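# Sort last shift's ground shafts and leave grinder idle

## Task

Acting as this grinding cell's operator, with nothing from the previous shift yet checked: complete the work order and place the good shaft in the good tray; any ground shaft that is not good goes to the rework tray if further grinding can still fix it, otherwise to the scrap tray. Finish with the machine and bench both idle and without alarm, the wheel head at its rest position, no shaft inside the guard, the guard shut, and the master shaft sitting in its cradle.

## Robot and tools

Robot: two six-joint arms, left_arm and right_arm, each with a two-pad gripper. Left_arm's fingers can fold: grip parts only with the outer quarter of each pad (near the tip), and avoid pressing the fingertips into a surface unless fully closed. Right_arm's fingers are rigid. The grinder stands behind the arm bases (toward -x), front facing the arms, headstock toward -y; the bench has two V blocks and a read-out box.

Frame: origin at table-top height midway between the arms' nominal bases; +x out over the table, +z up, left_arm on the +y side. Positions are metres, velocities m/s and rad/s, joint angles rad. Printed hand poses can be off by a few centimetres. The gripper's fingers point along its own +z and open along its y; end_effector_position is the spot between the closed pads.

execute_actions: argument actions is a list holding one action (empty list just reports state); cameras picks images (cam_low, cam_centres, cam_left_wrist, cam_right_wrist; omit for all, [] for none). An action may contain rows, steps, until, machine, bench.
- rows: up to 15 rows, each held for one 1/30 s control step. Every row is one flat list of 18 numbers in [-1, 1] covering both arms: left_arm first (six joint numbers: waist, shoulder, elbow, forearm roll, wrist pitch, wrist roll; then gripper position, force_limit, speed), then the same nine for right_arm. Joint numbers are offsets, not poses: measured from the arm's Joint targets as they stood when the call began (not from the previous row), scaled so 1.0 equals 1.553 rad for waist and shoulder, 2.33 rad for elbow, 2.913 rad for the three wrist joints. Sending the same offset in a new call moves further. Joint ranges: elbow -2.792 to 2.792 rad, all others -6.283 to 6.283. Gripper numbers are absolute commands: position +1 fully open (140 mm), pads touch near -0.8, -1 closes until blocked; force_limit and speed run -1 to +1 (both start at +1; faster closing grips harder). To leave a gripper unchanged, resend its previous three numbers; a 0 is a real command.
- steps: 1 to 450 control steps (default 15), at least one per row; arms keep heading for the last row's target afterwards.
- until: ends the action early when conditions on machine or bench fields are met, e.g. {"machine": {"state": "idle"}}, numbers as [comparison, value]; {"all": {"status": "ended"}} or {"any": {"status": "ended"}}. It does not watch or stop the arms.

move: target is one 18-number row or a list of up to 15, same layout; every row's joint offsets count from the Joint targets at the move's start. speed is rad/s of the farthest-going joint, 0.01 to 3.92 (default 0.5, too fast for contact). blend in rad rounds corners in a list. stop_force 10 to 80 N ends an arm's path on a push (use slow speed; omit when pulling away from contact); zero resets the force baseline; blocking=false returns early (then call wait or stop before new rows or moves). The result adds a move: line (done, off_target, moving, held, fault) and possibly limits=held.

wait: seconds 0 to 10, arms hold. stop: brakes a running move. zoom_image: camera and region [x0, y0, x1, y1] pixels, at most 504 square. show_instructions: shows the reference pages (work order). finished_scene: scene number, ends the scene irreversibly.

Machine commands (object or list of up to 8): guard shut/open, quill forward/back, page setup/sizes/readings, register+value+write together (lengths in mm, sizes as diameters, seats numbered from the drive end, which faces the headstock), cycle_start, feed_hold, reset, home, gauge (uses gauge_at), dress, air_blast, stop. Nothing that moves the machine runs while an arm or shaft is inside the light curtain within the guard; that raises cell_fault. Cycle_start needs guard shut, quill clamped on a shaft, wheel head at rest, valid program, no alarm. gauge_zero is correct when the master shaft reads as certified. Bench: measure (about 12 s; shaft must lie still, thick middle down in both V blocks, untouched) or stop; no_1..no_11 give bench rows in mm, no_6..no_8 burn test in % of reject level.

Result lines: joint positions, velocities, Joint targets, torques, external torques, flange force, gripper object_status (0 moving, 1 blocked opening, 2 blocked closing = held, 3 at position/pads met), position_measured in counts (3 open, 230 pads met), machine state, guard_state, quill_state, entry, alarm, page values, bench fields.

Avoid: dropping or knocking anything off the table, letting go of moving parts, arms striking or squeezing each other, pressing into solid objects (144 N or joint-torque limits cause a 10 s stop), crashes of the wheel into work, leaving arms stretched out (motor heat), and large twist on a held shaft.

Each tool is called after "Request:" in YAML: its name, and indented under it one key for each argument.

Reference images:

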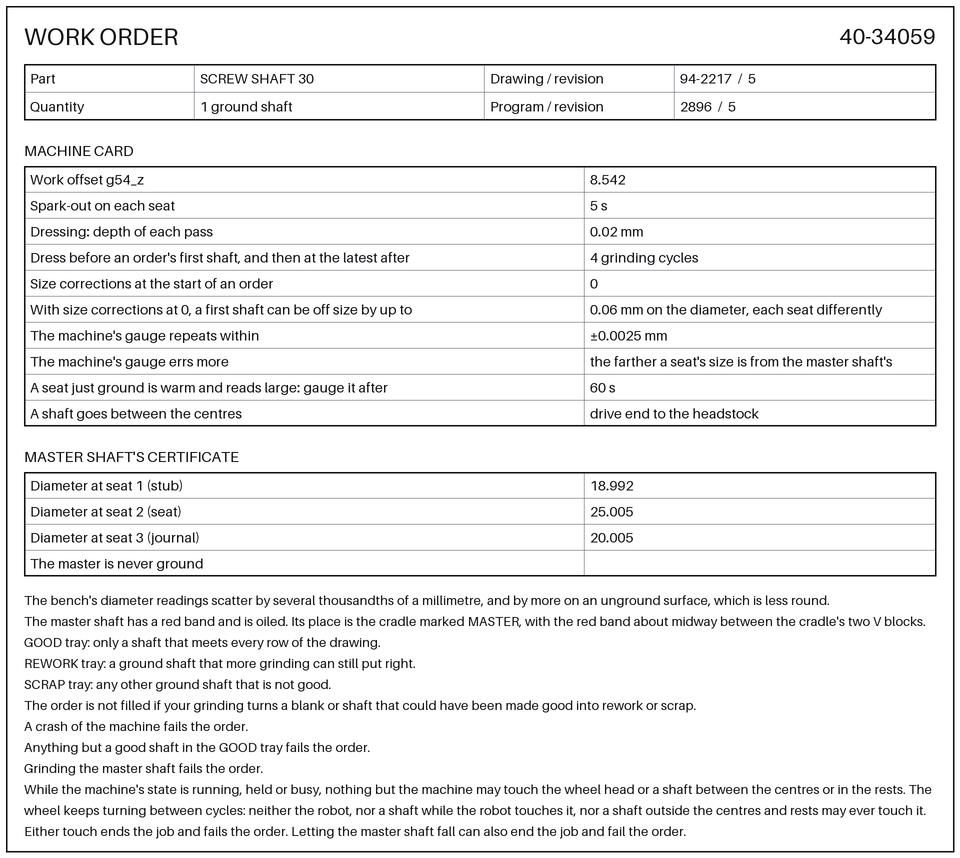

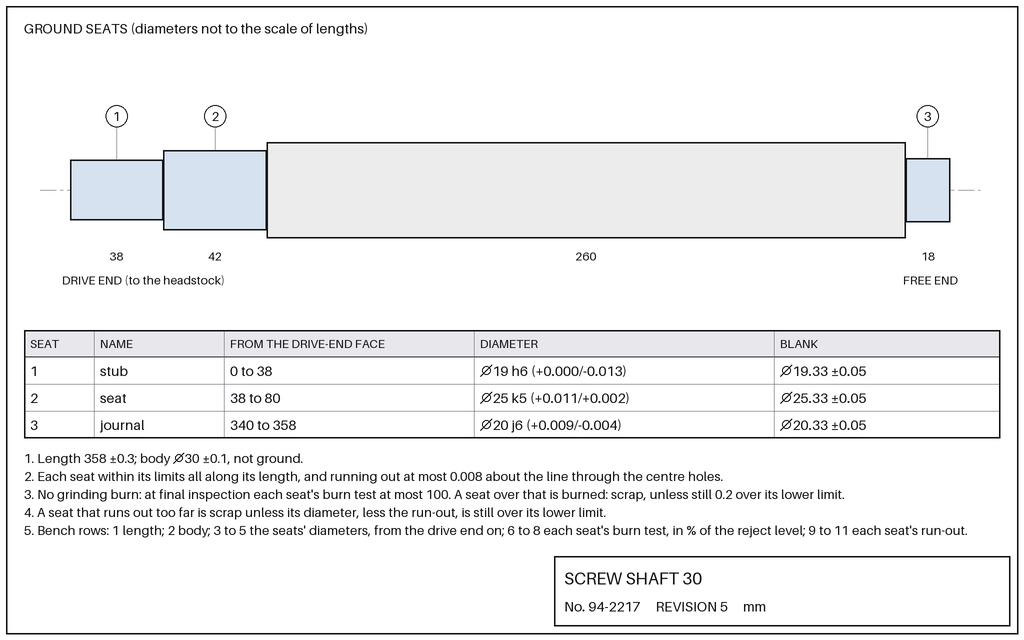

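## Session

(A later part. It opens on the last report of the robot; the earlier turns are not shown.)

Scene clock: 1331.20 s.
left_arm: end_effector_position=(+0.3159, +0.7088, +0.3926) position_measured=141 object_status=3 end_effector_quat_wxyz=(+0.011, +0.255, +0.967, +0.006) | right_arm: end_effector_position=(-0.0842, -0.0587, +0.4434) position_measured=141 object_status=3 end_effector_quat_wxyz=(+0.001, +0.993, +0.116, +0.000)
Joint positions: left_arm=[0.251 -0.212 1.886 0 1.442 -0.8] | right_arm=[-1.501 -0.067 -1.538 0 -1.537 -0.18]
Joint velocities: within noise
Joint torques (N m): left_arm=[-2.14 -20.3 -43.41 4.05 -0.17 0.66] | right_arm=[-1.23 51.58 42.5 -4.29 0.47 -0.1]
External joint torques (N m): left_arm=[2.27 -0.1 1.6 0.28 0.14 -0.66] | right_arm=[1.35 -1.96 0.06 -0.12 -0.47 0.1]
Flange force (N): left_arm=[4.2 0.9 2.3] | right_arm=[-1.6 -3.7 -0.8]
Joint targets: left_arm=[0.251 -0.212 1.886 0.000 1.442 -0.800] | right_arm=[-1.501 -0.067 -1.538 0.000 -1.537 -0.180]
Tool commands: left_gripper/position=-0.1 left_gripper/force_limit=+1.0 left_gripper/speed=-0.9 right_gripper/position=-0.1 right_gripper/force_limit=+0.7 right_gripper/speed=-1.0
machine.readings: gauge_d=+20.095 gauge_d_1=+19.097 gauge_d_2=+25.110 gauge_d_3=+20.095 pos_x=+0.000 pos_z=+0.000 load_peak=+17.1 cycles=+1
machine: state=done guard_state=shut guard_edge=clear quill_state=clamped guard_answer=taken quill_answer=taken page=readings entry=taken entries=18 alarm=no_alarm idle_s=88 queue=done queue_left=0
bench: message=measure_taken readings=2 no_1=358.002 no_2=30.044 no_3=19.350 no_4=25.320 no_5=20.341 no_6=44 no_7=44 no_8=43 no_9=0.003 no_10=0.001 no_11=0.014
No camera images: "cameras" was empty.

Request:
execute_actions:
  actions:
    - {"machine":[{"register":"size_1","value":0.0465,"write":true,"page":"sizes"},{"register":"size_2","value":0.0465,"write":true},{"register":"size_3","value":0.058,"write":true}],"steps":60,"until":{"machine":{"queue":["!=","running"]}}}
  cameras: []

Request:
execute_actions:
  actions:
    - {"machine":{"cycle_start":true,"page":"sizes"},"steps":450}
  cameras: []

Request:
execute_actions:
  actions:
    - {"steps":450,"until":{"machine":{"state":["!=","running"]}}}
  cameras: []

Request:
execute_actions:
  actions:
    - {"steps":450,"until":{"machine":{"state":["!=","running"]}}}
  cameras: []

Request:
execute_actions:
  actions:
    - {"steps":450,"until":{"machine":{"state":["!=","running"]}}}
  cameras: []

Request:
execute_actions:
  actions:
    - {"steps":450,"until":{"machine":{"state":["!=","running"]}}}
  cameras: []

Request:
execute_actions:
  actions:
    - {"steps":450,"until":{"machine":{"state":["!=","running"]}}}
  cameras: []

Request:
execute_actions:
  actions:
    - {"steps":450,"until":{"machine":{"state":["!=","running"]}}}
  cameras: []

Request:
execute_actions:
  actions:
    - {"steps":450,"until":{"machine":{"state":["!=","running"]}}}
  cameras: []

Request:
execute_actions:
  actions:
    - {"steps":450,"until":{"machine":{"state":["!=","running"]}}}
  cameras: []

Request:
execute_actions:
  actions:
    - {"steps":450,"until":{"machine":{"state":["!=","running"]}}}
  cameras: []

Request:
execute_actions:
  actions:
    - {"steps":450,"until":{"machine":{"state":["!=","running"]}}}
  cameras: []

Request:
execute_actions:
  actions:
    - {"steps":450,"until":{"machine":{"state":["!=","running"]}}}
  cameras: []

Scene clock: 1360.07 s.
left_arm: end_effector_position=(+0.3159, +0.7088, +0.3926) position_measured=141 object_status=3 end_effector_quat_wxyz=(+0.011, +0.255, +0.967, +0.006) | right_arm: end_effector_position=(-0.0842, -0.0587, +0.4434) position_measured=141 object_status=3 end_effector_quat_wxyz=(+0.001, +0.993, +0.116, +0.000)
Joint positions: left_arm=[0.251 -0.212 1.886 0 1.442 -0.8] | right_arm=[-1.501 -0.067 -1.538 0 -1.537 -0.18]
Joint velocities: within noise
Joint torques (N m): left_arm=[-2.34 -20.51 -43.38 4.07 -0.12 0.69] | right_arm=[-1.12 51.52 42.87 -4.24 0.5 -0.06]
External joint torques (N m): left_arm=[2.43 0.3 1.63 0.25 0.08 -0.69] | right_arm=[1.28 -2.34 -0.51 -0.16 -0.5 0.06]
Flange force (N): left_arm=[4.0 1.7 2.6] | right_arm=[-1.5 -3.3 0.1]
Joint targets: left_arm=[0.251 -0.212 1.886 0.000 1.442 -0.800] | right_arm=[-1.501 -0.067 -1.538 0.000 -1.537 -0.180]
Tool commands: left_gripper/position=-0.1 left_gripper/force_limit=+1.0 left_gripper/speed=-0.9 right_gripper/position=-0.1 right_gripper/force_limit=+0.7 right_gripper/speed=-1.0
machine.sizes: size_1=+0.047 size_2=+0.047 size_3=+0.058 aim_1=+18.994 aim_2=+25.006 aim_3=+20.003
machine: state=done guard_state=shut guard_edge=clear quill_state=clamped guard_answer=taken quill_answer=taken page=sizes entry=taken entries=21 alarm=no_alarm idle_s=117 queue=done queue_left=0
bench: message=measure_taken readings=2 no_1=358.002 no_2=30.044 no_3=19.350 no_4=25.320 no_5=20.341 no_6=44 no_7=44 no_8=43 no_9=0.003 no_10=0.001 no_11=0.014
No camera images: "cameras" was empty.

Scene clock: 1375.27 s.
left_arm: end_effector_position=(+0.3159, +0.7088, +0.3926) position_measured=141 object_status=3 end_effector_quat_wxyz=(+0.011, +0.255, +0.967, +0.006) | right_arm: end_effector_position=(-0.0842, -0.0587, +0.4434) position_measured=141 object_status=3 end_effector_quat_wxyz=(+0.001, +0.993, +0.116, +0.000)
Joint positions: left_arm=[0.251 -0.212 1.886 0 1.442 -0.8] | right_arm=[-1.501 -0.067 -1.538 0 -1.537 -0.18]
Joint velocities: within noise
Joint torques (N m): left_arm=[-2.29 -20.82 -43.39 4.01 -0.11 0.66] | right_arm=[-0.9 52.19 42.9 -4.24 0.44 -0.15]
External joint torques (N m): left_arm=[2.31 1.06 1.62 0.32 0.07 -0.66] | right_arm=[1.01 -2.63 -0.37 -0.17 -0.45 0.15]
Flange force (N): left_arm=[3.0 2.5 2.8] | right_arm=[-1.0 -3.9 0.0]
Joint targets: left_arm=[0.251 -0.212 1.886 0.000 1.442 -0.800] | right_arm=[-1.501 -0.067 -1.538 0.000 -1.537 -0.180]
Tool commands: left_gripper/position=-0.1 left_gripper/force_limit=+1.0 left_gripper/speed=-0.9 right_gripper/position=-0.1 right_gripper/force_limit=+0.7 right_gripper/speed=-1.0
machine.sizes: size_1=+0.047 size_2=+0.047 size_3=+0.058 aim_1=+18.994 aim_2=+25.006 aim_3=+20.003
machine: state=running guard_state=shut guard_edge=clear quill_state=clamped guard_answer=taken quill_answer=taken page=sizes entry=taken entries=22 alarm=no_alarm idle_s=132 queue=running queue_left=0
bench: message=measure_taken readings=2 no_1=358.002 no_2=30.044 no_3=19.350 no_4=25.320 no_5=20.341 no_6=44 no_7=44 no_8=43 no_9=0.003 no_10=0.001 no_11=0.014
No camera images: "cameras" was empty.

Scene clock: 1390.47 s.
left_arm: end_effector_position=(+0.3159, +0.7088, +0.3926) position_measured=141 object_status=3 end_effector_quat_wxyz=(+0.011, +0.255, +0.967, +0.006) | right_arm: end_effector_position=(-0.0842, -0.0587, +0.4434) position_measured=141 object_status=3 end_effector_quat_wxyz=(+0.001, +0.993, +0.116, +0.000)
Joint positions: left_arm=[0.251 -0.212 1.886 0 1.442 -0.8] | right_arm=[-1.501 -0.067 -1.538 0 -1.537 -0.18]
Joint velocities: within noise
Joint torques (N m): left_arm=[-2.24 -20.63 -43.3 4.09 -0.11 0.65] | right_arm=[-0.66 51.36 42.77 -4.34 0.46 -0.14]
External joint torques (N m): left_arm=[2.32 0.52 1.53 0.23 0.07 -0.65] | right_arm=[0.82 -2.19 -0.32 -0.06 -0.46 0.14]
Flange force (N): left_arm=[3.5 1.9 2.5] | right_arm=[-0.9 -3.2 -0.1]
Joint targets: left_arm=[0.251 -0.212 1.886 0.000 1.442 -0.800] | right_arm=[-1.501 -0.067 -1.538 0.000 -1.537 -0.180]
Tool commands: left_gripper/position=-0.1 left_gripper/force_limit=+1.0 left_gripper/speed=-0.9 right_gripper/position=-0.1 right_gripper/force_limit=+0.7 right_gripper/speed=-1.0
machine.sizes: size_1=+0.047 size_2=+0.047 size_3=+0.058 aim_1=+18.994 aim_2=+25.006 aim_3=+20.003
machine: state=running guard_state=shut guard_edge=clear quill_state=clamped guard_answer=taken quill_answer=taken page=sizes entry=taken entries=22 alarm=no_alarm idle_s=147 queue=running queue_left=0
bench: message=measure_taken readings=2 no_1=358.002 no_2=30.044 no_3=19.350 no_4=25.320 no_5=20.341 no_6=44 no_7=44 no_8=43 no_9=0.003 no_10=0.001 no_11=0.014
No camera images: "cameras" was empty.

Scene clock: 1405.67 s.
left_arm: end_effector_position=(+0.3159, +0.7088, +0.3926) position_measured=141 object_status=3 end_effector_quat_wxyz=(+0.011, +0.255, +0.967, +0.006) | right_arm: end_effector_position=(-0.0842, -0.0587, +0.4434) position_measured=141 object_status=3 end_effector_quat_wxyz=(+0.001, +0.993, +0.116, +0.000)
Joint positions: left_arm=[0.251 -0.212 1.886 0 1.442 -0.8] | right_arm=[-1.501 -0.067 -1.538 0 -1.537 -0.18]
Joint velocities: within noise
Joint torques (N m): left_arm=[-2.41 -20.37 -43.54 4.11 -0.11 0.71] | right_arm=[-0.96 51.68 42.71 -4.31 0.45 -0.12]
External joint torques (N m): left_arm=[2.41 0.74 1.8 0.21 0.06 -0.71] | right_arm=[1.14 -2.57 -0.31 -0.08 -0.45 0.12]
Flange force (N): left_arm=[3.6 2.0 3.0] | right_arm=[-1.2 -3.9 -0.1]
Joint targets: left_arm=[0.251 -0.212 1.886 0.000 1.442 -0.800] | right_arm=[-1.501 -0.067 -1.538 0.000 -1.537 -0.180]
Tool commands: left_gripper/position=-0.1 left_gripper/force_limit=+1.0 left_gripper/speed=-0.9 right_gripper/position=-0.1 right_gripper/force_limit=+0.7 right_gripper/speed=-1.0
machine.sizes: size_1=+0.047 size_2=+0.047 size_3=+0.058 aim_1=+18.994 aim_2=+25.006 aim_3=+20.003
machine: state=running guard_state=shut guard_edge=clear quill_state=clamped guard_answer=taken quill_answer=taken page=sizes entry=taken entries=22 alarm=no_alarm idle_s=162 queue=running queue_left=0
bench: message=measure_taken readings=2 no_1=358.002 no_2=30.044 no_3=19.350 no_4=25.320 no_5=20.341 no_6=44 no_7=44 no_8=43 no_9=0.003 no_10=0.001 no_11=0.014
No camera images: "cameras" was empty.

Scene clock: 1420.87 s.
left_arm: end_effector_position=(+0.3159, +0.7088, +0.3926) position_measured=141 object_status=3 end_effector_quat_wxyz=(+0.011, +0.255, +0.967, +0.006) | right_arm: end_effector_position=(-0.0842, -0.0587, +0.4434) position_measured=141 object_status=3 end_effector_quat_wxyz=(+0.001, +0.993, +0.116, +0.000)
Joint positions: left_arm=[0.251 -0.212 1.886 0 1.442 -0.8] | right_arm=[-1.501 -0.067 -1.538 0 -1.537 -0.18]
Joint velocities: within noise
Joint torques (N m): left_arm=[-2.54 -20.83 -43.42 4.08 -0.14 0.65] | right_arm=[-0.87 51.94 42.91 -4.32 0.55 -0.13]
External joint torques (N m): left_arm=[2.68 0.39 1.57 0.26 0.1 -0.65] | right_arm=[1.06 -3.09 -0.62 -0.07 -0.55 0.13]
Flange force (N): left_arm=[4.3 2.3 2.5] | right_arm=[-1.0 -4.2 0.3]
Joint targets: left_arm=[0.251 -0.212 1.886 0.000 1.442 -0.800] | right_arm=[-1.501 -0.067 -1.538 0.000 -1.537 -0.180]
Tool commands: left_gripper/position=-0.1 left_gripper/force_limit=+1.0 left_gripper/speed=-0.9 right_gripper/position=-0.1 right_gripper/force_limit=+0.7 right_gripper/speed=-1.0
machine.sizes: size_1=+0.047 size_2=+0.047 size_3=+0.058 aim_1=+18.994 aim_2=+25.006 aim_3=+20.003
machine: state=running guard_state=shut guard_edge=clear quill_state=clamped guard_answer=taken quill_answer=taken page=sizes entry=taken entries=22 alarm=no_alarm idle_s=177 queue=running queue_left=0
bench: message=measure_taken readings=2 no_1=358.002 no_2=30.044 no_3=19.350 no_4=25.320 no_5=20.341 no_6=44 no_7=44 no_8=43 no_9=0.003 no_10=0.001 no_11=0.014
No camera images: "cameras" was empty.

Scene clock: 1436.07 s.
left_arm: end_effector_position=(+0.3159, +0.7088, +0.3926) position_measured=141 object_status=3 end_effector_quat_wxyz=(+0.011, +0.255, +0.967, +0.006) | right_arm: end_effector_position=(-0.0842, -0.0587, +0.4434) position_measured=141 object_status=3 end_effector_quat_wxyz=(+0.001, +0.993, +0.116, +0.000)
Joint positions: left_arm=[0.251 -0.212 1.886 0 1.442 -0.8] | right_arm=[-1.501 -0.067 -1.538 0 -1.537 -0.18]
Joint velocities: within noise
Joint torques (N m): left_arm=[-2.63 -20.72 -43.49 4.06 -0.14 0.65] | right_arm=[-0.53 51.43 42.98 -4.27 0.46 -0.07]
External joint torques (N m): left_arm=[2.71 0.68 1.76 0.27 0.1 -0.65] | right_arm=[0.67 -2.17 -0.6 -0.12 -0.46 0.07]
Flange force (N): left_arm=[4.2 2.5 2.8] | right_arm=[-0.6 -2.7 0.3]
Joint targets: left_arm=[0.251 -0.212 1.886 0.000 1.442 -0.800] | right_arm=[-1.501 -0.067 -1.538 0.000 -1.537 -0.180]
Tool commands: left_gripper/position=-0.1 left_gripper/force_limit=+1.0 left_gripper/speed=-0.9 right_gripper/position=-0.1 right_gripper/force_limit=+0.7 right_gripper/speed=-1.0
machine.sizes: size_1=+0.047 size_2=+0.047 size_3=+0.058 aim_1=+18.994 aim_2=+25.006 aim_3=+20.003
machine: state=running guard_state=shut guard_edge=clear quill_state=clamped guard_answer=taken quill_answer=taken page=sizes entry=taken entries=22 alarm=no_alarm idle_s=192 queue=running queue_left=0
bench: message=measure_taken readings=2 no_1=358.002 no_2=30.044 no_3=19.350 no_4=25.320 no_5=20.341 no_6=44 no_7=44 no_8=43 no_9=0.003 no_10=0.001 no_11=0.014
No camera images: "cameras" was empty.

Scene clock: 1451.27 s.
left_arm: end_effector_position=(+0.3159, +0.7088, +0.3926) position_measured=141 object_status=3 end_effector_quat_wxyz=(+0.011, +0.255, +0.967, +0.006) | right_arm: end_effector_position=(-0.0842, -0.0587, +0.4434) position_measured=141 object_status=3 end_effector_quat_wxyz=(+0.001, +0.993, +0.116, +0.000)
Joint positions: left_arm=[0.251 -0.212 1.886 0 1.442 -0.8] | right_arm=[-1.501 -0.067 -1.538 0 -1.537 -0.18]
Joint velocities: within noise
Joint torques (N m): left_arm=[-2.08 -20.64 -43.37 4.05 -0.07 0.63] | right_arm=[-1.1 51.8 42.75 -4.35 0.5 -0.14]
External joint torques (N m): left_arm=[2.11 0.81 1.66 0.26 0.03 -0.63] | right_arm=[1.33 -3.08 -0.45 -0.04 -0.49 0.14]
Flange force (N): left_arm=[3.0 1.8 2.8] | right_arm=[-1.4 -4.6 0.1]
Joint targets: left_arm=[0.251 -0.212 1.886 0.000 1.442 -0.800] | right_arm=[-1.501 -0.067 -1.538 0.000 -1.537 -0.180]
Tool commands: left_gripper/position=-0.1 left_gripper/force_limit=+1.0 left_gripper/speed=-0.9 right_gripper/position=-0.1 right_gripper/force_limit=+0.7 right_gripper/speed=-1.0
machine.sizes: size_1=+0.047 size_2=+0.047 size_3=+0.058 aim_1=+18.994 aim_2=+25.006 aim_3=+20.003
machine: state=running guard_state=shut guard_edge=clear quill_state=clamped guard_answer=taken quill_answer=taken page=sizes entry=taken entries=22 alarm=no_alarm idle_s=207 queue=running queue_left=0
bench: message=measure_taken readings=2 no_1=358.002 no_2=30.044 no_3=19.350 no_4=25.320 no_5=20.341 no_6=44 no_7=44 no_8=43 no_9=0.003 no_10=0.001 no_11=0.014
No camera images: "cameras" was empty.

Scene clock: 1466.47 s.
left_arm: end_effector_position=(+0.3159, +0.7088, +0.3926) position_measured=141 object_status=3 end_effector_quat_wxyz=(+0.011, +0.255, +0.967, +0.006) | right_arm: end_effector_position=(-0.0842, -0.0587, +0.4434) position_measured=141 object_status=3 end_effector_quat_wxyz=(+0.001, +0.993, +0.116, +0.000)
Joint positions: left_arm=[0.251 -0.212 1.886 0 1.442 -0.8] | right_arm=[-1.501 -0.067 -1.538 0 -1.537 -0.18]
Joint velocities: within noise
Joint torques (N m): left_arm=[-2.24 -20.27 -43.38 4.05 -0.11 0.63] | right_arm=[-0.84 52.21 43.07 -4.3 0.44 -0.11]
External joint torques (N m): left_arm=[2.29 0.32 1.61 0.28 0.07 -0.63] | right_arm=[0.98 -2.75 -0.55 -0.11 -0.44 0.11]
Flange force (N): left_arm=[3.8 1.6 2.6] | right_arm=[-1.0 -3.8 0.3]
Joint targets: left_arm=[0.251 -0.212 1.886 0.000 1.442 -0.800] | right_arm=[-1.501 -0.067 -1.538 0.000 -1.537 -0.180]
Tool commands: left_gripper/position=-0.1 left_gripper/force_limit=+1.0 left_gripper/speed=-0.9 right_gripper/position=-0.1 right_gripper/force_limit=+0.7 right_gripper/speed=-1.0
machine.sizes: size_1=+0.047 size_2=+0.047 size_3=+0.058 aim_1=+18.994 aim_2=+25.006 aim_3=+20.003
machine: state=running guard_state=shut guard_edge=clear quill_state=clamped guard_answer=taken quill_answer=taken page=sizes entry=taken entries=22 alarm=no_alarm idle_s=222 queue=running queue_left=0
bench: message=measure_taken readings=2 no_1=358.002 no_2=30.044 no_3=19.350 no_4=25.320 no_5=20.341 no_6=44 no_7=44 no_8=43 no_9=0.003 no_10=0.001 no_11=0.014
No camera images: "cameras" was empty.

Scene clock: 1481.67 s.
left_arm: end_effector_position=(+0.3159, +0.7088, +0.3926) position_measured=141 object_status=3 end_effector_quat_wxyz=(+0.011, +0.255, +0.967, +0.006) | right_arm: end_effector_position=(-0.0842, -0.0587, +0.4434) position_measured=141 object_status=3 end_effector_quat_wxyz=(+0.001, +0.993, +0.116, +0.000)
Joint positions: left_arm=[0.251 -0.212 1.886 0 1.442 -0.8] | right_arm=[-1.501 -0.067 -1.538 0 -1.537 -0.18]
Joint velocities: within noise
Joint torques (N m): left_arm=[-2.2 -20.29 -43.5 4.05 -0.11 0.67] | right_arm=[-0.82 51.54 42.86 -4.31 0.54 -0.11]
External joint torques (N m): left_arm=[2.27 0.19 1.7 0.28 0.07 -0.67] | right_arm=[0.92 -2.01 -0.35 -0.09 -0.54 0.11]
Flange force (N): left_arm=[3.9 1.2 2.7] | right_arm=[-1.1 -2.9 -0.3]
Joint targets: left_arm=[0.251 -0.212 1.886 0.000 1.442 -0.800] | right_arm=[-1.501 -0.067 -1.538 0.000 -1.537 -0.180]
Tool commands: left_gripper/position=-0.1 left_gripper/force_limit=+1.0 left_gripper/speed=-0.9 right_gripper/position=-0.1 right_gripper/force_limit=+0.7 right_gripper/speed=-1.0
machine.sizes: size_1=+0.047 size_2=+0.047 size_3=+0.058 aim_1=+18.994 aim_2=+25.006 aim_3=+20.003
machine: state=running guard_state=shut guard_edge=clear quill_state=clamped guard_answer=taken quill_answer=taken page=sizes entry=taken entries=22 alarm=no_alarm idle_s=237 queue=running queue_left=0
bench: message=measure_taken readings=2 no_1=358.002 no_2=30.044 no_3=19.350 no_4=25.320 no_5=20.341 no_6=44 no_7=44 no_8=43 no_9=0.003 no_10=0.001 no_11=0.014
No camera images: "cameras" was empty.

Scene clock: 1496.87 s.
left_arm: end_effector_position=(+0.3159, +0.7088, +0.3926) position_measured=141 object_status=3 end_effector_quat_wxyz=(+0.011, +0.255, +0.967, +0.006) | right_arm: end_effector_position=(-0.0842, -0.0587, +0.4434) position_measured=141 object_status=3 end_effector_quat_wxyz=(+0.001, +0.993, +0.116, +0.000)
Joint positions: left_arm=[0.251 -0.212 1.886 0 1.442 -0.8] | right_arm=[-1.501 -0.067 -1.538 0 -1.537 -0.18]
Joint velocities: within noise
Joint torques (N m): left_arm=[-2.27 -20.27 -43.32 4.06 -0.1 0.72] | right_arm=[-1.37 51.27 42.69 -4.29 0.42 -0.12]
External joint torques (N m): left_arm=[2.41 -0.08 1.6 0.26 0.06 -0.72] | right_arm=[1.55 -2.29 -0.36 -0.1 -0.42 0.12]
Flange force (N): left_arm=[4.3 1.1 2.5] | right_arm=[-2.0 -3.5 0.0]
Joint targets: left_arm=[0.251 -0.212 1.886 0.000 1.442 -0.800] | right_arm=[-1.501 -0.067 -1.538 0.000 -1.537 -0.180]
Tool commands: left_gripper/position=-0.1 left_gripper/force_limit=+1.0 left_gripper/speed=-0.9 right_gripper/position=-0.1 right_gripper/force_limit=+0.7 right_gripper/speed=-1.0
machine.sizes: size_1=+0.047 size_2=+0.047 size_3=+0.058 aim_1=+18.994 aim_2=+25.006 aim_3=+20.003
machine: state=running guard_state=shut guard_edge=clear quill_state=clamped guard_answer=taken quill_answer=taken page=sizes entry=taken entries=22 alarm=no_alarm idle_s=252 queue=running queue_left=0
bench: message=measure_taken readings=2 no_1=358.002 no_2=30.044 no_3=19.350 no_4=25.320 no_5=20.341 no_6=44 no_7=44 no_8=43 no_9=0.003 no_10=0.001 no_11=0.014
No camera images: "cameras" was empty.

Scene clock: 1512.07 s.
left_arm: end_effector_position=(+0.3159, +0.7088, +0.3926) position_measured=141 object_status=3 end_effector_quat_wxyz=(+0.011, +0.255, +0.967, +0.006) | right_arm: end_effector_position=(-0.0842, -0.0587, +0.4434) position_measured=141 object_status=3 end_effector_quat_wxyz=(+0.001, +0.993, +0.116, +0.000)
Joint positions: left_arm=[0.251 -0.212 1.886 0 1.442 -0.8] | right_arm=[-1.501 -0.067 -1.538 0 -1.537 -0.18]
Joint velocities: within noise
Joint torques (N m): left_arm=[-2.4 -20.56 -43.52 4.04 -0.13 0.69] | right_arm=[-0.87 51.82 42.8 -4.26 0.55 -0.18]
External joint torques (N m): left_arm=[2.45 0.63 1.79 0.27 0.09 -0.69] | right_arm=[0.93 -2.03 -0.24 -0.15 -0.55 0.18]
Flange force (N): left_arm=[3.8 1.9 2.9] | right_arm=[-1.1 -3.2 -0.5]
Joint targets: left_arm=[0.251 -0.212 1.886 0.000 1.442 -0.800] | right_arm=[-1.501 -0.067 -1.538 0.000 -1.537 -0.180]
Tool commands: left_gripper/position=-0.1 left_gripper/force_limit=+1.0 left_gripper/speed=-0.9 right_gripper/position=-0.1 right_gripper/force_limit=+0.7 right_gripper/speed=-1.0
machine.sizes: size_1=+0.047 size_2=+0.047 size_3=+0.058 aim_1=+18.994 aim_2=+25.006 aim_3=+20.003
machine: state=running guard_state=shut guard_edge=clear quill_state=clamped guard_answer=taken quill_answer=taken page=sizes entry=taken entries=22 alarm=no_alarm idle_s=267 queue=running queue_left=0
bench: message=measure_taken readings=2 no_1=358.002 no_2=30.044 no_3=19.350 no_4=25.320 no_5=20.341 no_6=44 no_7=44 no_8=43 no_9=0.003 no_10=0.001 no_11=0.014
No camera images: "cameras" was empty.

Scene clock: 1527.27 s.
left_arm: end_effector_position=(+0.3159, +0.7088, +0.3926) position_measured=141 object_status=3 end_effector_quat_wxyz=(+0.011, +0.255, +0.967, +0.006) | right_arm: end_effector_position=(-0.0842, -0.0587, +0.4434) position_measured=141 object_status=3 end_effector_quat_wxyz=(+0.001, +0.993, +0.116, +0.000)
Joint positions: left_arm=[0.251 -0.212 1.886 0 1.442 -0.8] | right_arm=[-1.501 -0.067 -1.538 0 -1.537 -0.18]
Joint velocities: within noise
Joint torques (N m): left_arm=[-2.04 -20.48 -43.4 4.04 -0.08 0.68] | right_arm=[-0.9 51.48 42.81 -4.22 0.46 -0.08]
External joint torques (N m): left_arm=[2.19 -0.06 1.53 0.29 0.04 -0.68] | right_arm=[1.12 -2.76 -0.52 -0.16 -0.45 0.08]
Flange force (N): left_arm=[3.9 0.9 2.4] | right_arm=[-1.1 -3.9 0.2]
Joint targets: left_arm=[0.251 -0.212 1.886 0.000 1.442 -0.800] | right_arm=[-1.501 -0.067 -1.538 0.000 -1.537 -0.180]
Tool commands: left_gripper/position=-0.1 left_gripper/force_limit=+1.0 left_gripper/speed=-0.9 right_gripper/position=-0.1 right_gripper/force_limit=+0.7 right_gripper/speed=-1.0
machine.sizes: size_1=+0.047 size_2=+0.047 size_3=+0.058 aim_1=+18.994 aim_2=+25.006 aim_3=+20.003
machine: state=running guard_state=shut guard_edge=clear quill_state=clamped guard_answer=taken quill_answer=taken page=sizes entry=taken entries=22 alarm=no_alarm idle_s=282 queue=running queue_left=0
bench: message=measure_taken readings=2 no_1=358.002 no_2=30.044 no_3=19.350 no_4=25.320 no_5=20.341 no_6=44 no_7=44 no_8=43 no_9=0.003 no_10=0.001 no_11=0.014
No camera images: "cameras" was empty.

Scene clock: 1542.47 s.
left_arm: end_effector_position=(+0.3159, +0.7088, +0.3926) position_measured=141 object_status=3 end_effector_quat_wxyz=(+0.011, +0.255, +0.967, +0.006) | right_arm: end_effector_position=(-0.0842, -0.0587, +0.4434) position_measured=141 object_status=3 end_effector_quat_wxyz=(+0.001, +0.993, +0.116, +0.000)
Joint positions: left_arm=[0.251 -0.212 1.886 0 1.442 -0.8] | right_arm=[-1.501 -0.067 -1.538 0 -1.537 -0.18]
Joint velocities: within noise
Joint torques (N m): left_arm=[-2.37 -20.68 -43.39 4.01 -0.1 0.67] | right_arm=[-1.21 51.29 42.75 -4.28 0.5 -0.14]
External joint torques (N m): left_arm=[2.46 0.6 1.64 0.31 0.06 -0.67] | right_arm=[1.28 -1.63 -0.33 -0.12 -0.51 0.14]
Flange force (N): left_arm=[3.7 2.1 2.7] | right_arm=[-1.8 -2.5 -0.2]
Joint targets: left_arm=[0.251 -0.212 1.886 0.000 1.442 -0.800] | right_arm=[-1.501 -0.067 -1.538 0.000 -1.537 -0.180]
Tool commands: left_gripper/position=-0.1 left_gripper/force_limit=+1.0 left_gripper/speed=-0.9 right_gripper/position=-0.1 right_gripper/force_limit=+0.7 right_gripper/speed=-1.0
machine.sizes: size_1=+0.047 size_2=+0.047 size_3=+0.058 aim_1=+18.994 aim_2=+25.006 aim_3=+20.003
machine: state=running guard_state=shut guard_edge=clear quill_state=clamped guard_answer=taken quill_answer=taken page=sizes entry=taken entries=22 alarm=no_alarm idle_s=298 queue=running queue_left=0
bench: message=measure_taken readings=2 no_1=358.002 no_2=30.044 no_3=19.350 no_4=25.320 no_5=20.341 no_6=44 no_7=44 no_8=43 no_9=0.003 no_10=0.001 no_11=0.014
No camera images: "cameras" was empty.

Request:
execute_actions:
  actions:
    - {"steps":450,"until":{"machine":{"state":["!=","running"]}}}
  cameras: []

Request:
execute_actions:
  actions:
    - {"steps":450,"until":{"machine":{"state":["!=","running"]}}}
  cameras: []

Request:
execute_actions:
  actions:
    - {"steps":450,"until":{"machine":{"state":["!=","running"]}}}
  cameras: []

Scene clock: 1571.87 s.
left_arm: end_effector_position=(+0.3159, +0.7088, +0.3926) position_measured=141 object_status=3 end_effector_quat_wxyz=(+0.011, +0.255, +0.967, +0.006) | right_arm: end_effector_position=(-0.0842, -0.0587, +0.4434) position_measured=141 object_status=3 end_effector_quat_wxyz=(+0.001, +0.993, +0.116, +0.000)
Joint positions: left_arm=[0.251 -0.212 1.886 0 1.442 -0.8] | right_arm=[-1.501 -0.067 -1.538 0 -1.537 -0.18]
Joint velocities: within noise
Joint torques (N m): left_arm=[-2.74 -20.69 -43.54 4.03 -0.14 0.71] | right_arm=[-0.72 51.97 42.98 -4.29 0.47 -0.14]
External joint torques (N m): left_arm=[2.85 0.32 1.74 0.3 0.1 -0.7] | right_arm=[0.81 -2.24 -0.43 -0.12 -0.47 0.14]
Flange force (N): left_arm=[4.7 2.2 2.7] | right_arm=[-0.9 -3.1 0.0]
Joint targets: left_arm=[0.251 -0.212 1.886 0.000 1.442 -0.800] | right_arm=[-1.501 -0.067 -1.538 0.000 -1.537 -0.180]
Tool commands: left_gripper/position=-0.1 left_gripper/force_limit=+1.0 left_gripper/speed=-0.9 right_gripper/position=-0.1 right_gripper/force_limit=+0.7 right_gripper/speed=-1.0
machine.sizes: size_1=+0.047 size_2=+0.047 size_3=+0.058 aim_1=+18.994 aim_2=+25.006 aim_3=+20.003
machine: state=running guard_state=shut guard_edge=clear quill_state=clamped guard_answer=taken quill_answer=taken page=sizes entry=taken entries=22 alarm=no_alarm idle_s=327 queue=running queue_left=0
bench: message=measure_taken readings=2 no_1=358.002 no_2=30.044 no_3=19.350 no_4=25.320 no_5=20.341 no_6=44 no_7=44 no_8=43 no_9=0.003 no_10=0.001 no_11=0.014
No camera images: "cameras" was empty.

Scene clock: 1587.07 s.
left_arm: end_effector_position=(+0.3159, +0.7088, +0.3926) position_measured=141 object_status=3 end_effector_quat_wxyz=(+0.011, +0.255, +0.967, +0.006) | right_arm: end_effector_position=(-0.0842, -0.0587, +0.4434) position_measured=141 object_status=3 end_effector_quat_wxyz=(+0.001, +0.993, +0.116, +0.000)
Joint positions: left_arm=[0.251 -0.212 1.886 0 1.442 -0.8] | right_arm=[-1.501 -0.067 -1.538 0 -1.537 -0.18]
Joint velocities: within noise
Joint torques (N m): left_arm=[-2.6 -20.44 -43.45 4.05 -0.13 0.67] | right_arm=[-0.52 52.13 42.9 -4.37 0.54 -0.11]
External joint torques (N m): left_arm=[2.64 0.53 1.77 0.26 0.09 -0.67] | right_arm=[0.7 -3.08 -0.5 -0.03 -0.53 0.11]
Flange force (N): left_arm=[4.2 2.2 2.8] | right_arm=[-0.3 -4.3 0.1]
Joint targets: left_arm=[0.251 -0.212 1.886 0.000 1.442 -0.800] | right_arm=[-1.501 -0.067 -1.538 0.000 -1.537 -0.180]
Tool commands: left_gripper/position=-0.1 left_gripper/force_limit=+1.0 left_gripper/speed=-0.9 right_gripper/position=-0.1 right_gripper/force_limit=+0.7 right_gripper/speed=-1.0
machine.sizes: size_1=+0.047 size_2=+0.047 size_3=+0.058 aim_1=+18.994 aim_2=+25.006 aim_3=+20.003
machine: state=running guard_state=shut guard_edge=clear quill_state=clamped guard_answer=taken quill_answer=taken page=sizes entry=taken entries=22 alarm=no_alarm idle_s=342 queue=running queue_left=0
bench: message=measure_taken readings=2 no_1=358.002 no_2=30.044 no_3=19.350 no_4=25.320 no_5=20.341 no_6=44 no_7=44 no_8=43 no_9=0.003 no_10=0.001 no_11=0.014
No camera images: "cameras" was empty.

Scene clock: 1598.60 s.
left_arm: end_effector_position=(+0.3159, +0.7088, +0.3926) position_measured=141 object_status=3 end_effector_quat_wxyz=(+0.011, +0.255, +0.967, +0.006) | right_arm: end_effector_position=(-0.0842, -0.0587, +0.4434) position_measured=141 object_status=3 end_effector_quat_wxyz=(+0.001, +0.993, +0.116, +0.000)
Joint positions: left_arm=[0.251 -0.212 1.886 0 1.442 -0.8] | right_arm=[-1.501 -0.067 -1.538 0 -1.537 -0.18]
Joint velocities: within noise
Joint torques (N m): left_arm=[-2.31 -20.67 -43.46 4.02 -0.12 0.66] | right_arm=[-0.9 51.4 42.49 -4.38 0.63 -0.08]
External joint torques (N m): left_arm=[2.36 0.71 1.74 0.3 0.07 -0.66] | right_arm=[1.09 -2.37 -0.07 -0.02 -0.62 0.08]
Flange force (N): left_arm=[3.5 2.0 2.9] | right_arm=[-1.0 -4.0 -0.9]
Joint targets: left_arm=[0.251 -0.212 1.886 0.000 1.442 -0.800] | right_arm=[-1.501 -0.067 -1.538 0.000 -1.537 -0.180]
Tool commands: left_gripper/position=-0.1 left_gripper/force_limit=+1.0 left_gripper/speed=-0.9 right_gripper/position=-0.1 right_gripper/force_limit=+0.7 right_gripper/speed=-1.0
machine.sizes: size_1=+0.047 size_2=+0.047 size_3=+0.058 aim_1=+18.994 aim_2=+25.006 aim_3=+20.003
machine: state=done guard_state=shut guard_edge=clear quill_state=clamped guard_answer=taken quill_answer=taken page=sizes entry=taken entries=22 alarm=no_alarm idle_s=0 queue=done queue_left=0
bench: message=measure_taken readings=2 no_1=358.002 no_2=30.044 no_3=19.350 no_4=25.320 no_5=20.341 no_6=44 no_7=44 no_8=43 no_9=0.003 no_10=0.001 no_11=0.014
No camera images: "cameras" was empty.

Request:
execute_actions:
  actions:
    - {"steps":450,"until":{"machine":{"idle_s":[">=",64]}}}
  cameras: []

Request:
execute_actions:
  actions:
    - {"steps":450,"until":{"machine":{"idle_s":[">=",64]}}}
  cameras: []

Request:
execute_actions:
  actions:
    - {"steps":450,"until":{"machine":{"idle_s":[">=",64]}}}
  cameras: []

Request:
execute_actions:
  actions:
    - {"steps":450,"until":{"machine":{"idle_s":[">=",64]}}}
  cameras: []

Request:
execute_actions:
  actions:
    - {"machine":[{"register":"gauge_at","value":1,"write":true,"gauge":true,"page":"readings"},{"register":"gauge_at","value":2,"write":true,"gauge":true},{"register":"gauge_at","value":3,"write":true,"gauge":true}],"steps":450,"until":{"machine":{"queue":["!=","running"]}}}
  cameras: []

Request:
execute_actions:
  actions:
    - {"machine":[{"register":"gauge_at","value":1,"write":true,"gauge":true,"page":"readings"},{"register":"gauge_at","value":2,"write":true,"gauge":true},{"register":"gauge_at","value":3,"write":true,"gauge":true}],"steps":450,"until":{"machine":{"queue":["!=","running"]}}}
  cameras: []

Request:
execute_actions:
  actions:
    - {"machine":[{"register":"gauge_at","value":1,"write":true,"gauge":true,"page":"readings"},{"register":"gauge_at","value":2,"write":true,"gauge":true},{"register":"gauge_at","value":3,"write":true,"gauge":true}],"steps":450,"until":{"machine":{"queue":["!=","running"]}}}
  cameras: []

Scene clock: 1626.33 s.
left_arm: end_effector_position=(+0.3159, +0.7088, +0.3926) position_measured=141 object_status=3 end_effector_quat_wxyz=(+0.011, +0.255, +0.967, +0.006) | right_arm: end_effector_position=(-0.0842, -0.0587, +0.4434) position_measured=141 object_status=3 end_effector_quat_wxyz=(+0.001, +0.993, +0.116, +0.000)
Joint positions: left_arm=[0.251 -0.212 1.886 0 1.442 -0.8] | right_arm=[-1.501 -0.067 -1.538 0 -1.537 -0.18]
Joint velocities: within noise
Joint torques (N m): left_arm=[-2.56 -20.39 -43.33 4.05 -0.13 0.63] | right_arm=[-1.02 51.14 42.74 -4.37 0.44 -0.04]
External joint torques (N m): left_arm=[2.72 -0.17 1.51 0.28 0.09 -0.63] | right_arm=[1.03 -0.66 0.12 -0.08 -0.45 0.04]
Flange force (N): left_arm=[5.0 1.7 2.3] | right_arm=[-1.5 -1.6 -1.0]
Joint targets: left_arm=[0.251 -0.212 1.886 0.000 1.442 -0.800] | right_arm=[-1.501 -0.067 -1.538 0.000 -1.537 -0.180]
Tool commands: left_gripper/position=-0.1 left_gripper/force_limit=+1.0 left_gripper/speed=-0.9 right_gripper/position=-0.1 right_gripper/force_limit=+0.7 right_gripper/speed=-1.0
machine.sizes: size_1=+0.047 size_2=+0.047 size_3=+0.058 aim_1=+18.994 aim_2=+25.006 aim_3=+20.003
machine: state=done guard_state=shut guard_edge=clear quill_state=clamped guard_answer=taken quill_answer=taken page=sizes entry=taken entries=22 alarm=no_alarm idle_s=28 queue=done queue_left=0
bench: message=measure_taken readings=2 no_1=358.002 no_2=30.044 no_3=19.350 no_4=25.320 no_5=20.341 no_6=44 no_7=44 no_8=43 no_9=0.003 no_10=0.001 no_11=0.014
No camera images: "cameras" was empty.

Scene clock: 1641.53 s.
left_arm: end_effector_position=(+0.3159, +0.7088, +0.3926) position_measured=141 object_status=3 end_effector_quat_wxyz=(+0.011, +0.255, +0.967, +0.006) | right_arm: end_effector_position=(-0.0842, -0.0587, +0.4434) position_measured=141 object_status=3 end_effector_quat_wxyz=(+0.001, +0.993, +0.116, +0.000)
Joint positions: left_arm=[0.251 -0.212 1.886 0 1.442 -0.8] | right_arm=[-1.501 -0.067 -1.538 0 -1.537 -0.18]
Joint velocities: within noise
Joint torques (N m): left_arm=[-2.17 -20.6 -43.56 4.02 -0.05 0.66] | right_arm=[-1.61 51.85 42.86 -4.31 0.55 -0.16]
External joint torques (N m): left_arm=[2.2 0.74 1.81 0.3 0 -0.66] | right_arm=[1.66 -1.98 -0.29 -0.11 -0.56 0.16]
Flange force (N): left_arm=[3.3 1.7 3.1] | right_arm=[-2.3 -3.2 -0.4]
Joint targets: left_arm=[0.251 -0.212 1.886 0.000 1.442 -0.800] | right_arm=[-1.501 -0.067 -1.538 0.000 -1.537 -0.180]
Tool commands: left_gripper/position=-0.1 left_gripper/force_limit=+1.0 left_gripper/speed=-0.9 right_gripper/position=-0.1 right_gripper/force_limit=+0.7 right_gripper/speed=-1.0
machine.sizes: size_1=+0.047 size_2=+0.047 size_3=+0.058 aim_1=+18.994 aim_2=+25.006 aim_3=+20.003
machine: state=done guard_state=shut guard_edge=clear quill_state=clamped guard_answer=taken quill_answer=taken page=sizes entry=taken entries=22 alarm=no_alarm idle_s=43 queue=done queue_left=0
bench: message=measure_taken readings=2 no_1=358.002 no_2=30.044 no_3=19.350 no_4=25.320 no_5=20.341 no_6=44 no_7=44 no_8=43 no_9=0.003 no_10=0.001 no_11=0.014
No camera images: "cameras" was empty.

Scene clock: 1656.73 s.
left_arm: end_effector_position=(+0.3159, +0.7088, +0.3926) position_measured=141 object_status=3 end_effector_quat_wxyz=(+0.011, +0.255, +0.967, +0.006) | right_arm: end_effector_position=(-0.0842, -0.0587, +0.4434) position_measured=141 object_status=3 end_effector_quat_wxyz=(+0.001, +0.993, +0.116, +0.000)
Joint positions: left_arm=[0.251 -0.212 1.886 0 1.442 -0.8] | right_arm=[-1.501 -0.067 -1.538 0 -1.537 -0.18]
Joint velocities: within noise
Joint torques (N m): left_arm=[-2.2 -20.71 -43.5 4.04 -0.09 0.65] | right_arm=[-1.02 51.11 42.94 -4.24 0.4 -0.13]
External joint torques (N m): left_arm=[2.28 0.58 1.71 0.29 0.05 -0.65] | right_arm=[1.17 -1.72 -0.51 -0.16 -0.4 0.13]
Flange force (N): left_arm=[3.5 1.7 2.8] | right_arm=[-1.7 -2.3 0.3]
Joint targets: left_arm=[0.251 -0.212 1.886 0.000 1.442 -0.800] | right_arm=[-1.501 -0.067 -1.538 0.000 -1.537 -0.180]
Tool commands: left_gripper/position=-0.1 left_gripper/force_limit=+1.0 left_gripper/speed=-0.9 right_gripper/position=-0.1 right_gripper/force_limit=+0.7 right_gripper/speed=-1.0
machine.sizes: size_1=+0.047 size_2=+0.047 size_3=+0.058 aim_1=+18.994 aim_2=+25.006 aim_3=+20.003
machine: state=done guard_state=shut guard_edge=clear quill_state=clamped guard_answer=taken quill_answer=taken page=sizes entry=taken entries=22 alarm=no_alarm idle_s=58 queue=done queue_left=0
bench: message=measure_taken readings=2 no_1=358.002 no_2=30.044 no_3=19.350 no_4=25.320 no_5=20.341 no_6=44 no_7=44 no_8=43 no_9=0.003 no_10=0.001 no_11=0.014
No camera images: "cameras" was empty.

Scene clock: 1662.70 s.
left_arm: end_effector_position=(+0.3159, +0.7088, +0.3926) position_measured=141 object_status=3 end_effector_quat_wxyz=(+0.011, +0.255, +0.967, +0.006) | right_arm: end_effector_position=(-0.0842, -0.0587, +0.4434) position_measured=141 object_status=3 end_effector_quat_wxyz=(+0.001, +0.993, +0.116, +0.000)
Joint positions: left_arm=[0.251 -0.212 1.886 0 1.442 -0.8] | right_arm=[-1.501 -0.067 -1.538 0 -1.537 -0.18]
Joint velocities: within noise
Joint torques (N m): left_arm=[-2.2 -20.72 -43.44 4.03 -0.15 0.69] | right_arm=[-0.67 51.34 42.77 -4.26 0.48 -0.24]
External joint torques (N m): left_arm=[2.3 0.52 1.73 0.29 0.11 -0.69] | right_arm=[0.85 -2.28 -0.35 -0.14 -0.47 0.24]
Flange force (N): left_arm=[3.6 1.6 2.7] | right_arm=[-1.0 -3.4 -0.1]
Joint targets: left_arm=[0.251 -0.212 1.886 0.000 1.442 -0.800] | right_arm=[-1.501 -0.067 -1.538 0.000 -1.537 -0.180]
Tool commands: left_gripper/position=-0.1 left_gripper/force_limit=+1.0 left_gripper/speed=-0.9 right_gripper/position=-0.1 right_gripper/force_limit=+0.7 right_gripper/speed=-1.0
machine.sizes: size_1=+0.047 size_2=+0.047 size_3=+0.058 aim_1=+18.994 aim_2=+25.006 aim_3=+20.003
machine: state=done guard_state=shut guard_edge=clear quill_state=clamped guard_answer=taken quill_answer=taken page=sizes entry=taken entries=22 alarm=no_alarm idle_s=64 queue=done queue_left=0
bench: message=measure_taken readings=2 no_1=358.002 no_2=30.044 no_3=19.350 no_4=25.320 no_5=20.341 no_6=44 no_7=44 no_8=43 no_9=0.003 no_10=0.001 no_11=0.014
No camera images: "cameras" was empty.

Scene clock: 1675.03 s.
left_arm: end_effector_position=(+0.3159, +0.7088, +0.3926) position_measured=141 object_status=3 end_effector_quat_wxyz=(+0.011, +0.255, +0.967, +0.006) | right_arm: end_effector_position=(-0.0842, -0.0587, +0.4434) position_measured=141 object_status=3 end_effector_quat_wxyz=(+0.001, +0.993, +0.116, +0.000)
Joint positions: left_arm=[0.251 -0.212 1.886 0 1.442 -0.8] | right_arm=[-1.501 -0.067 -1.538 0 -1.537 -0.18]
Joint velocities: within noise
Joint torques (N m): left_arm=[-2.46 -20.3 -43.54 4.05 -0.12 0.7] | right_arm=[-1.22 51.85 43.03 -4.25 0.5 -0.18]
External joint torques (N m): left_arm=[2.56 0.1 1.83 0.27 0.08 -0.69] | right_arm=[1.46 -3.18 -0.78 -0.13 -0.5 0.18]
Flange force (N): left_arm=[4.6 1.4 2.9] | right_arm=[-1.8 -4.2 0.6]
Joint targets: left_arm=[0.251 -0.212 1.886 0.000 1.442 -0.800] | right_arm=[-1.501 -0.067 -1.538 0.000 -1.537 -0.180]
Tool commands: left_gripper/position=-0.1 left_gripper/force_limit=+1.0 left_gripper/speed=-0.9 right_gripper/position=-0.1 right_gripper/force_limit=+0.7 right_gripper/speed=-1.0
machine.readings: gauge_d=+20.055 gauge_d_1=+19.049 gauge_d_2=+25.060 gauge_d_3=+20.055 pos_x=+0.000 pos_z=+0.000 load_peak=+4.1 cycles=+2
machine: state=done guard_state=shut guard_edge=clear quill_state=clamped guard_answer=taken quill_answer=taken page=readings entry=taken entries=28 alarm=no_alarm idle_s=76 queue=done queue_left=0
bench: message=measure_taken readings=2 no_1=358.002 no_2=30.044 no_3=19.350 no_4=25.320 no_5=20.341 no_6=44 no_7=44 no_8=43 no_9=0.003 no_10=0.001 no_11=0.014
No camera images: "cameras" was empty.

Scene clock: 1687.37 s.
left_arm: end_effector_position=(+0.3159, +0.7088, +0.3926) position_measured=141 object_status=3 end_effector_quat_wxyz=(+0.011, +0.255, +0.967, +0.006) | right_arm: end_effector_position=(-0.0842, -0.0587, +0.4434) position_measured=141 object_status=3 end_effector_quat_wxyz=(+0.001, +0.993, +0.116, +0.000)
Joint positions: left_arm=[0.251 -0.212 1.886 0 1.442 -0.8] | right_arm=[-1.501 -0.067 -1.538 0 -1.537 -0.18]
Joint velocities: within noise
Joint torques (N m): left_arm=[-2.17 -20.69 -43.24 4.04 -0.06 0.7] | right_arm=[-0.9 51.59 42.97 -4.22 0.44 -0.07]
External joint torques (N m): left_arm=[2.25 0.6 1.51 0.28 0.02 -0.69] | right_arm=[1.14 -2.99 -0.74 -0.16 -0.44 0.07]
Flange force (N): left_arm=[3.2 1.8 2.6] | right_arm=[-1.1 -3.9 0.7]
Joint targets: left_arm=[0.251 -0.212 1.886 0.000 1.442 -0.800] | right_arm=[-1.501 -0.067 -1.538 0.000 -1.537 -0.180]
Tool commands: left_gripper/position=-0.1 left_gripper/force_limit=+1.0 left_gripper/speed=-0.9 right_gripper/position=-0.1 right_gripper/force_limit=+0.7 right_gripper/speed=-1.0
machine.readings: gauge_d=+20.055 gauge_d_1=+19.048 gauge_d_2=+25.059 gauge_d_3=+20.055 pos_x=+0.000 pos_z=+0.000 load_peak=+4.1 cycles=+2
machine: state=done guard_state=shut guard_edge=clear quill_state=clamped guard_answer=taken quill_answer=taken page=readings entry=taken entries=34 alarm=no_alarm idle_s=88 queue=done queue_left=0
bench: message=measure_taken readings=2 no_1=358.002 no_2=30.044 no_3=19.350 no_4=25.320 no_5=20.341 no_6=44 no_7=44 no_8=43 no_9=0.003 no_10=0.001 no_11=0.014
No camera images: "cameras" was empty.

Scene clock: 1699.70 s.
left_arm: end_effector_position=(+0.3159, +0.7088, +0.3926) position_measured=141 object_status=3 end_effector_quat_wxyz=(+0.011, +0.255, +0.967, +0.006) | right_arm: end_effector_position=(-0.0842, -0.0587, +0.4434) position_measured=141 object_status=3 end_effector_quat_wxyz=(+0.001, +0.993, +0.116, +0.000)
Joint positions: left_arm=[0.251 -0.212 1.886 0 1.442 -0.8] | right_arm=[-1.501 -0.067 -1.538 0 -1.537 -0.18]
Joint velocities: within noise
Joint torques (N m): left_arm=[-2.09 -20.45 -43.55 4.08 -0.08 0.64] | right_arm=[-0.97 51.58 43.12 -4.3 0.57 -0.13]
External joint torques (N m): left_arm=[2.2 0.12 1.71 0.26 0.04 -0.64] | right_arm=[1.09 -2.16 -0.63 -0.1 -0.57 0.13]
Flange force (N): left_arm=[3.9 1.0 2.7] | right_arm=[-1.4 -2.7 0.2]
Joint targets: left_arm=[0.251 -0.212 1.886 0.000 1.442 -0.800] | right_arm=[-1.501 -0.067 -1.538 0.000 -1.537 -0.180]
Tool commands: left_gripper/position=-0.1 left_gripper/force_limit=+1.0 left_gripper/speed=-0.9 right_gripper/position=-0.1 right_gripper/force_limit=+0.7 right_gripper/speed=-1.0
machine.readings: gauge_d=+20.055 gauge_d_1=+19.048 gauge_d_2=+25.061 gauge_d_3=+20.055 pos_x=+0.000 pos_z=+0.000 load_peak=+4.1 cycles=+2
machine: state=done guard_state=shut guard_edge=clear quill_state=clamped guard_answer=taken quill_answer=taken page=readings entry=taken entries=40 alarm=no_alarm idle_s=100 queue=done queue_left=0
bench: message=measure_taken readings=2 no_1=358.002 no_2=30.044 no_3=19.350 no_4=25.320 no_5=20.341 no_6=44 no_7=44 no_8=43 no_9=0.003 no_10=0.001 no_11=0.014
No camera images: "cameras" was empty.

Request:
execute_actions:
  actions:
    - {"machine":[{"quill":"back"},{"guard":"open"}],"steps":210}
  cameras: ["cam_centres"]

Scene clock: 1746.07 s.
left_arm: end_effector_position=(+0.3159, +0.7088, +0.3926) position_measured=141 object_status=3 end_effector_quat_wxyz=(+0.011, +0.255, +0.967, +0.006) | right_arm: end_effector_position=(-0.0842, -0.0587, +0.4434) position_measured=141 object_status=3 end_effector_quat_wxyz=(+0.001, +0.993, +0.116, +0.000)
Joint positions: left_arm=[0.251 -0.212 1.886 0 1.442 -0.8] | right_arm=[-1.501 -0.067 -1.538 0 -1.537 -0.18]
Joint velocities: within noise
Joint torques (N m): left_arm=[-2.52 -20.68 -43.46 4.03 -0.14 0.68] | right_arm=[-0.67 51.94 42.62 -4.31 0.54 -0.08]
External joint torques (N m): left_arm=[2.59 0.65 1.69 0.29 0.1 -0.68] | right_arm=[0.76 -2.13 0.07 -0.12 -0.54 0.09]
Flange force (N): left_arm=[3.9 2.3 2.7] | right_arm=[-0.5 -3.8 -1.0]
Joint targets: left_arm=[0.251 -0.212 1.886 0.000 1.442 -0.800] | right_arm=[-1.501 -0.067 -1.538 0.000 -1.537 -0.180]
Tool commands: left_gripper/position=-0.1 left_gripper/force_limit=+1.0 left_gripper/speed=-0.9 right_gripper/position=-0.1 right_gripper/force_limit=+0.7 right_gripper/speed=-1.0
machine.readings: gauge_d=+20.055 gauge_d_1=+0.000 gauge_d_2=+0.000 gauge_d_3=+0.000 pos_x=+0.000 pos_z=+0.000 load_peak=+4.1 cycles=+2
machine: state=idle guard_state=open guard_edge=clear quill_state=back guard_answer=taken quill_answer=taken page=readings entry=taken entries=40 alarm=no_alarm idle_s=146 queue=done queue_left=0
bench: message=measure_taken readings=2 no_1=358.002 no_2=30.044 no_3=19.350 no_4=25.320 no_5=20.341 no_6=44 no_7=44 no_8=43 no_9=0.003 no_10=0.001 no_11=0.014
Images, in order (width x height): cam_centres 896x504.

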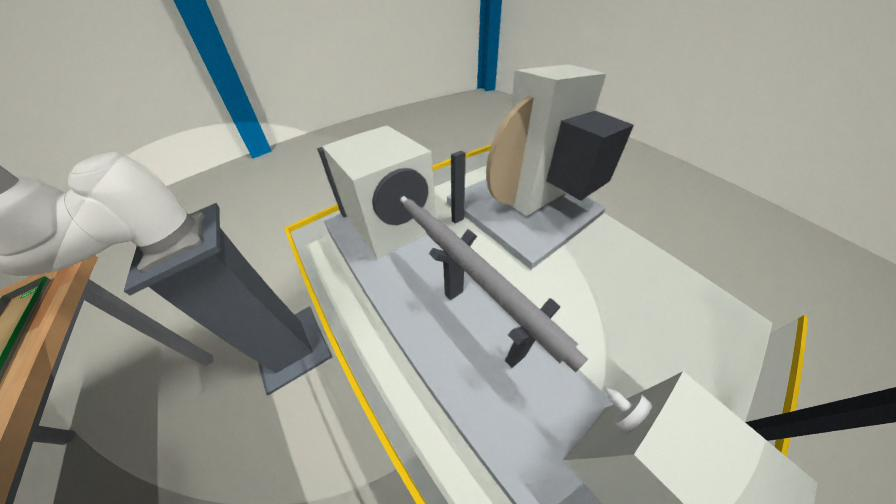

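Request:
move:
  target: [0,0,0,0,0,0,-0.1,1,-0.9,0.4147,-0.3361,0.2849,0,-0.0486,-0.2382,-0.1,0.7,-1]
  speed: 0.9
  cameras: ["cam_right_wrist"]

Scene clock: 1760.13 s.
left_arm: end_effector_position=(+0.3159, +0.7088, +0.3926) position_measured=141 object_status=3 end_effector_quat_wxyz=(+0.011, +0.255, +0.967, +0.006) | right_arm: end_effector_position=(-0.6383, +0.0526, +0.4193) position_measured=141 object_status=3 end_effector_quat_wxyz=(+0.001, +0.707, +0.707, +0.000)
Joint positions: left_arm=[0.251 -0.212 1.886 0 1.442 -0.8] | right_arm=[-0.857 -0.589 -0.874 0 -1.679 -0.874]
Joint velocities: within noise
Joint torques (N m): left_arm=[-1.97 -20.88 -43.41 4.02 -0.11 0.67] | right_arm=[0.01 102.95 42.87 -4.27 0.54 -0.11]
External joint torques (N m): left_arm=[2.07 0.61 1.61 0.31 0.07 -0.66] | right_arm=[0.05 -2.16 -0.46 -0.11 -0.52 0.11]
Flange force (N): left_arm=[3.1 1.5 2.6] | right_arm=[2.8 -2.3 -0.5]
Joint targets: left_arm=[0.251 -0.212 1.886 0.000 1.442 -0.800] | right_arm=[-0.856 -0.589 -0.874 0.000 -1.679 -0.874]
machine.readings: gauge_d=+20.055 gauge_d_1=+0.000 gauge_d_2=+0.000 gauge_d_3=+0.000 pos_x=+0.000 pos_z=+0.000 load_peak=+4.1 cycles=+2
machine: state=idle guard_state=open guard_edge=clear quill_state=back guard_answer=taken quill_answer=taken page=readings entry=taken entries=40 alarm=no_alarm idle_s=160 queue=done queue_left=0
bench: message=measure_taken readings=2 no_1=358.002 no_2=30.044 no_3=19.350 no_4=25.320 no_5=20.341 no_6=44 no_7=44 no_8=43 no_9=0.003 no_10=0.001 no_11=0.014
move: done
camera_calibration:
cam_right_wrist: T_world_to_cam=[[0.999997, -0.00208513, 0.00138462, 0.643943], [-0.00244997, -0.928667, 0.370907, -0.105991], [0.000512463, -0.370909, -0.928669, 0.550812], [0, 0, 0, 1]] pos_world=[-0.644483, 0.107214, 0.549943]
Images, in order (width x height): cam_right_wrist 896x504.

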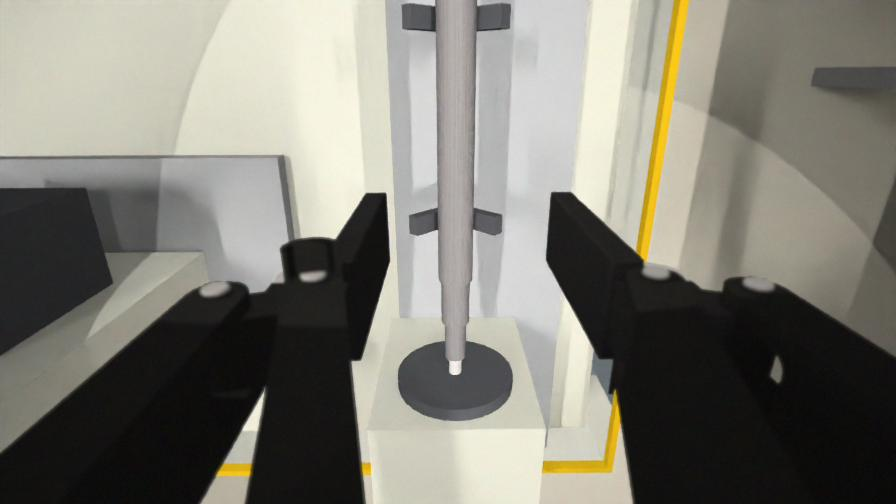

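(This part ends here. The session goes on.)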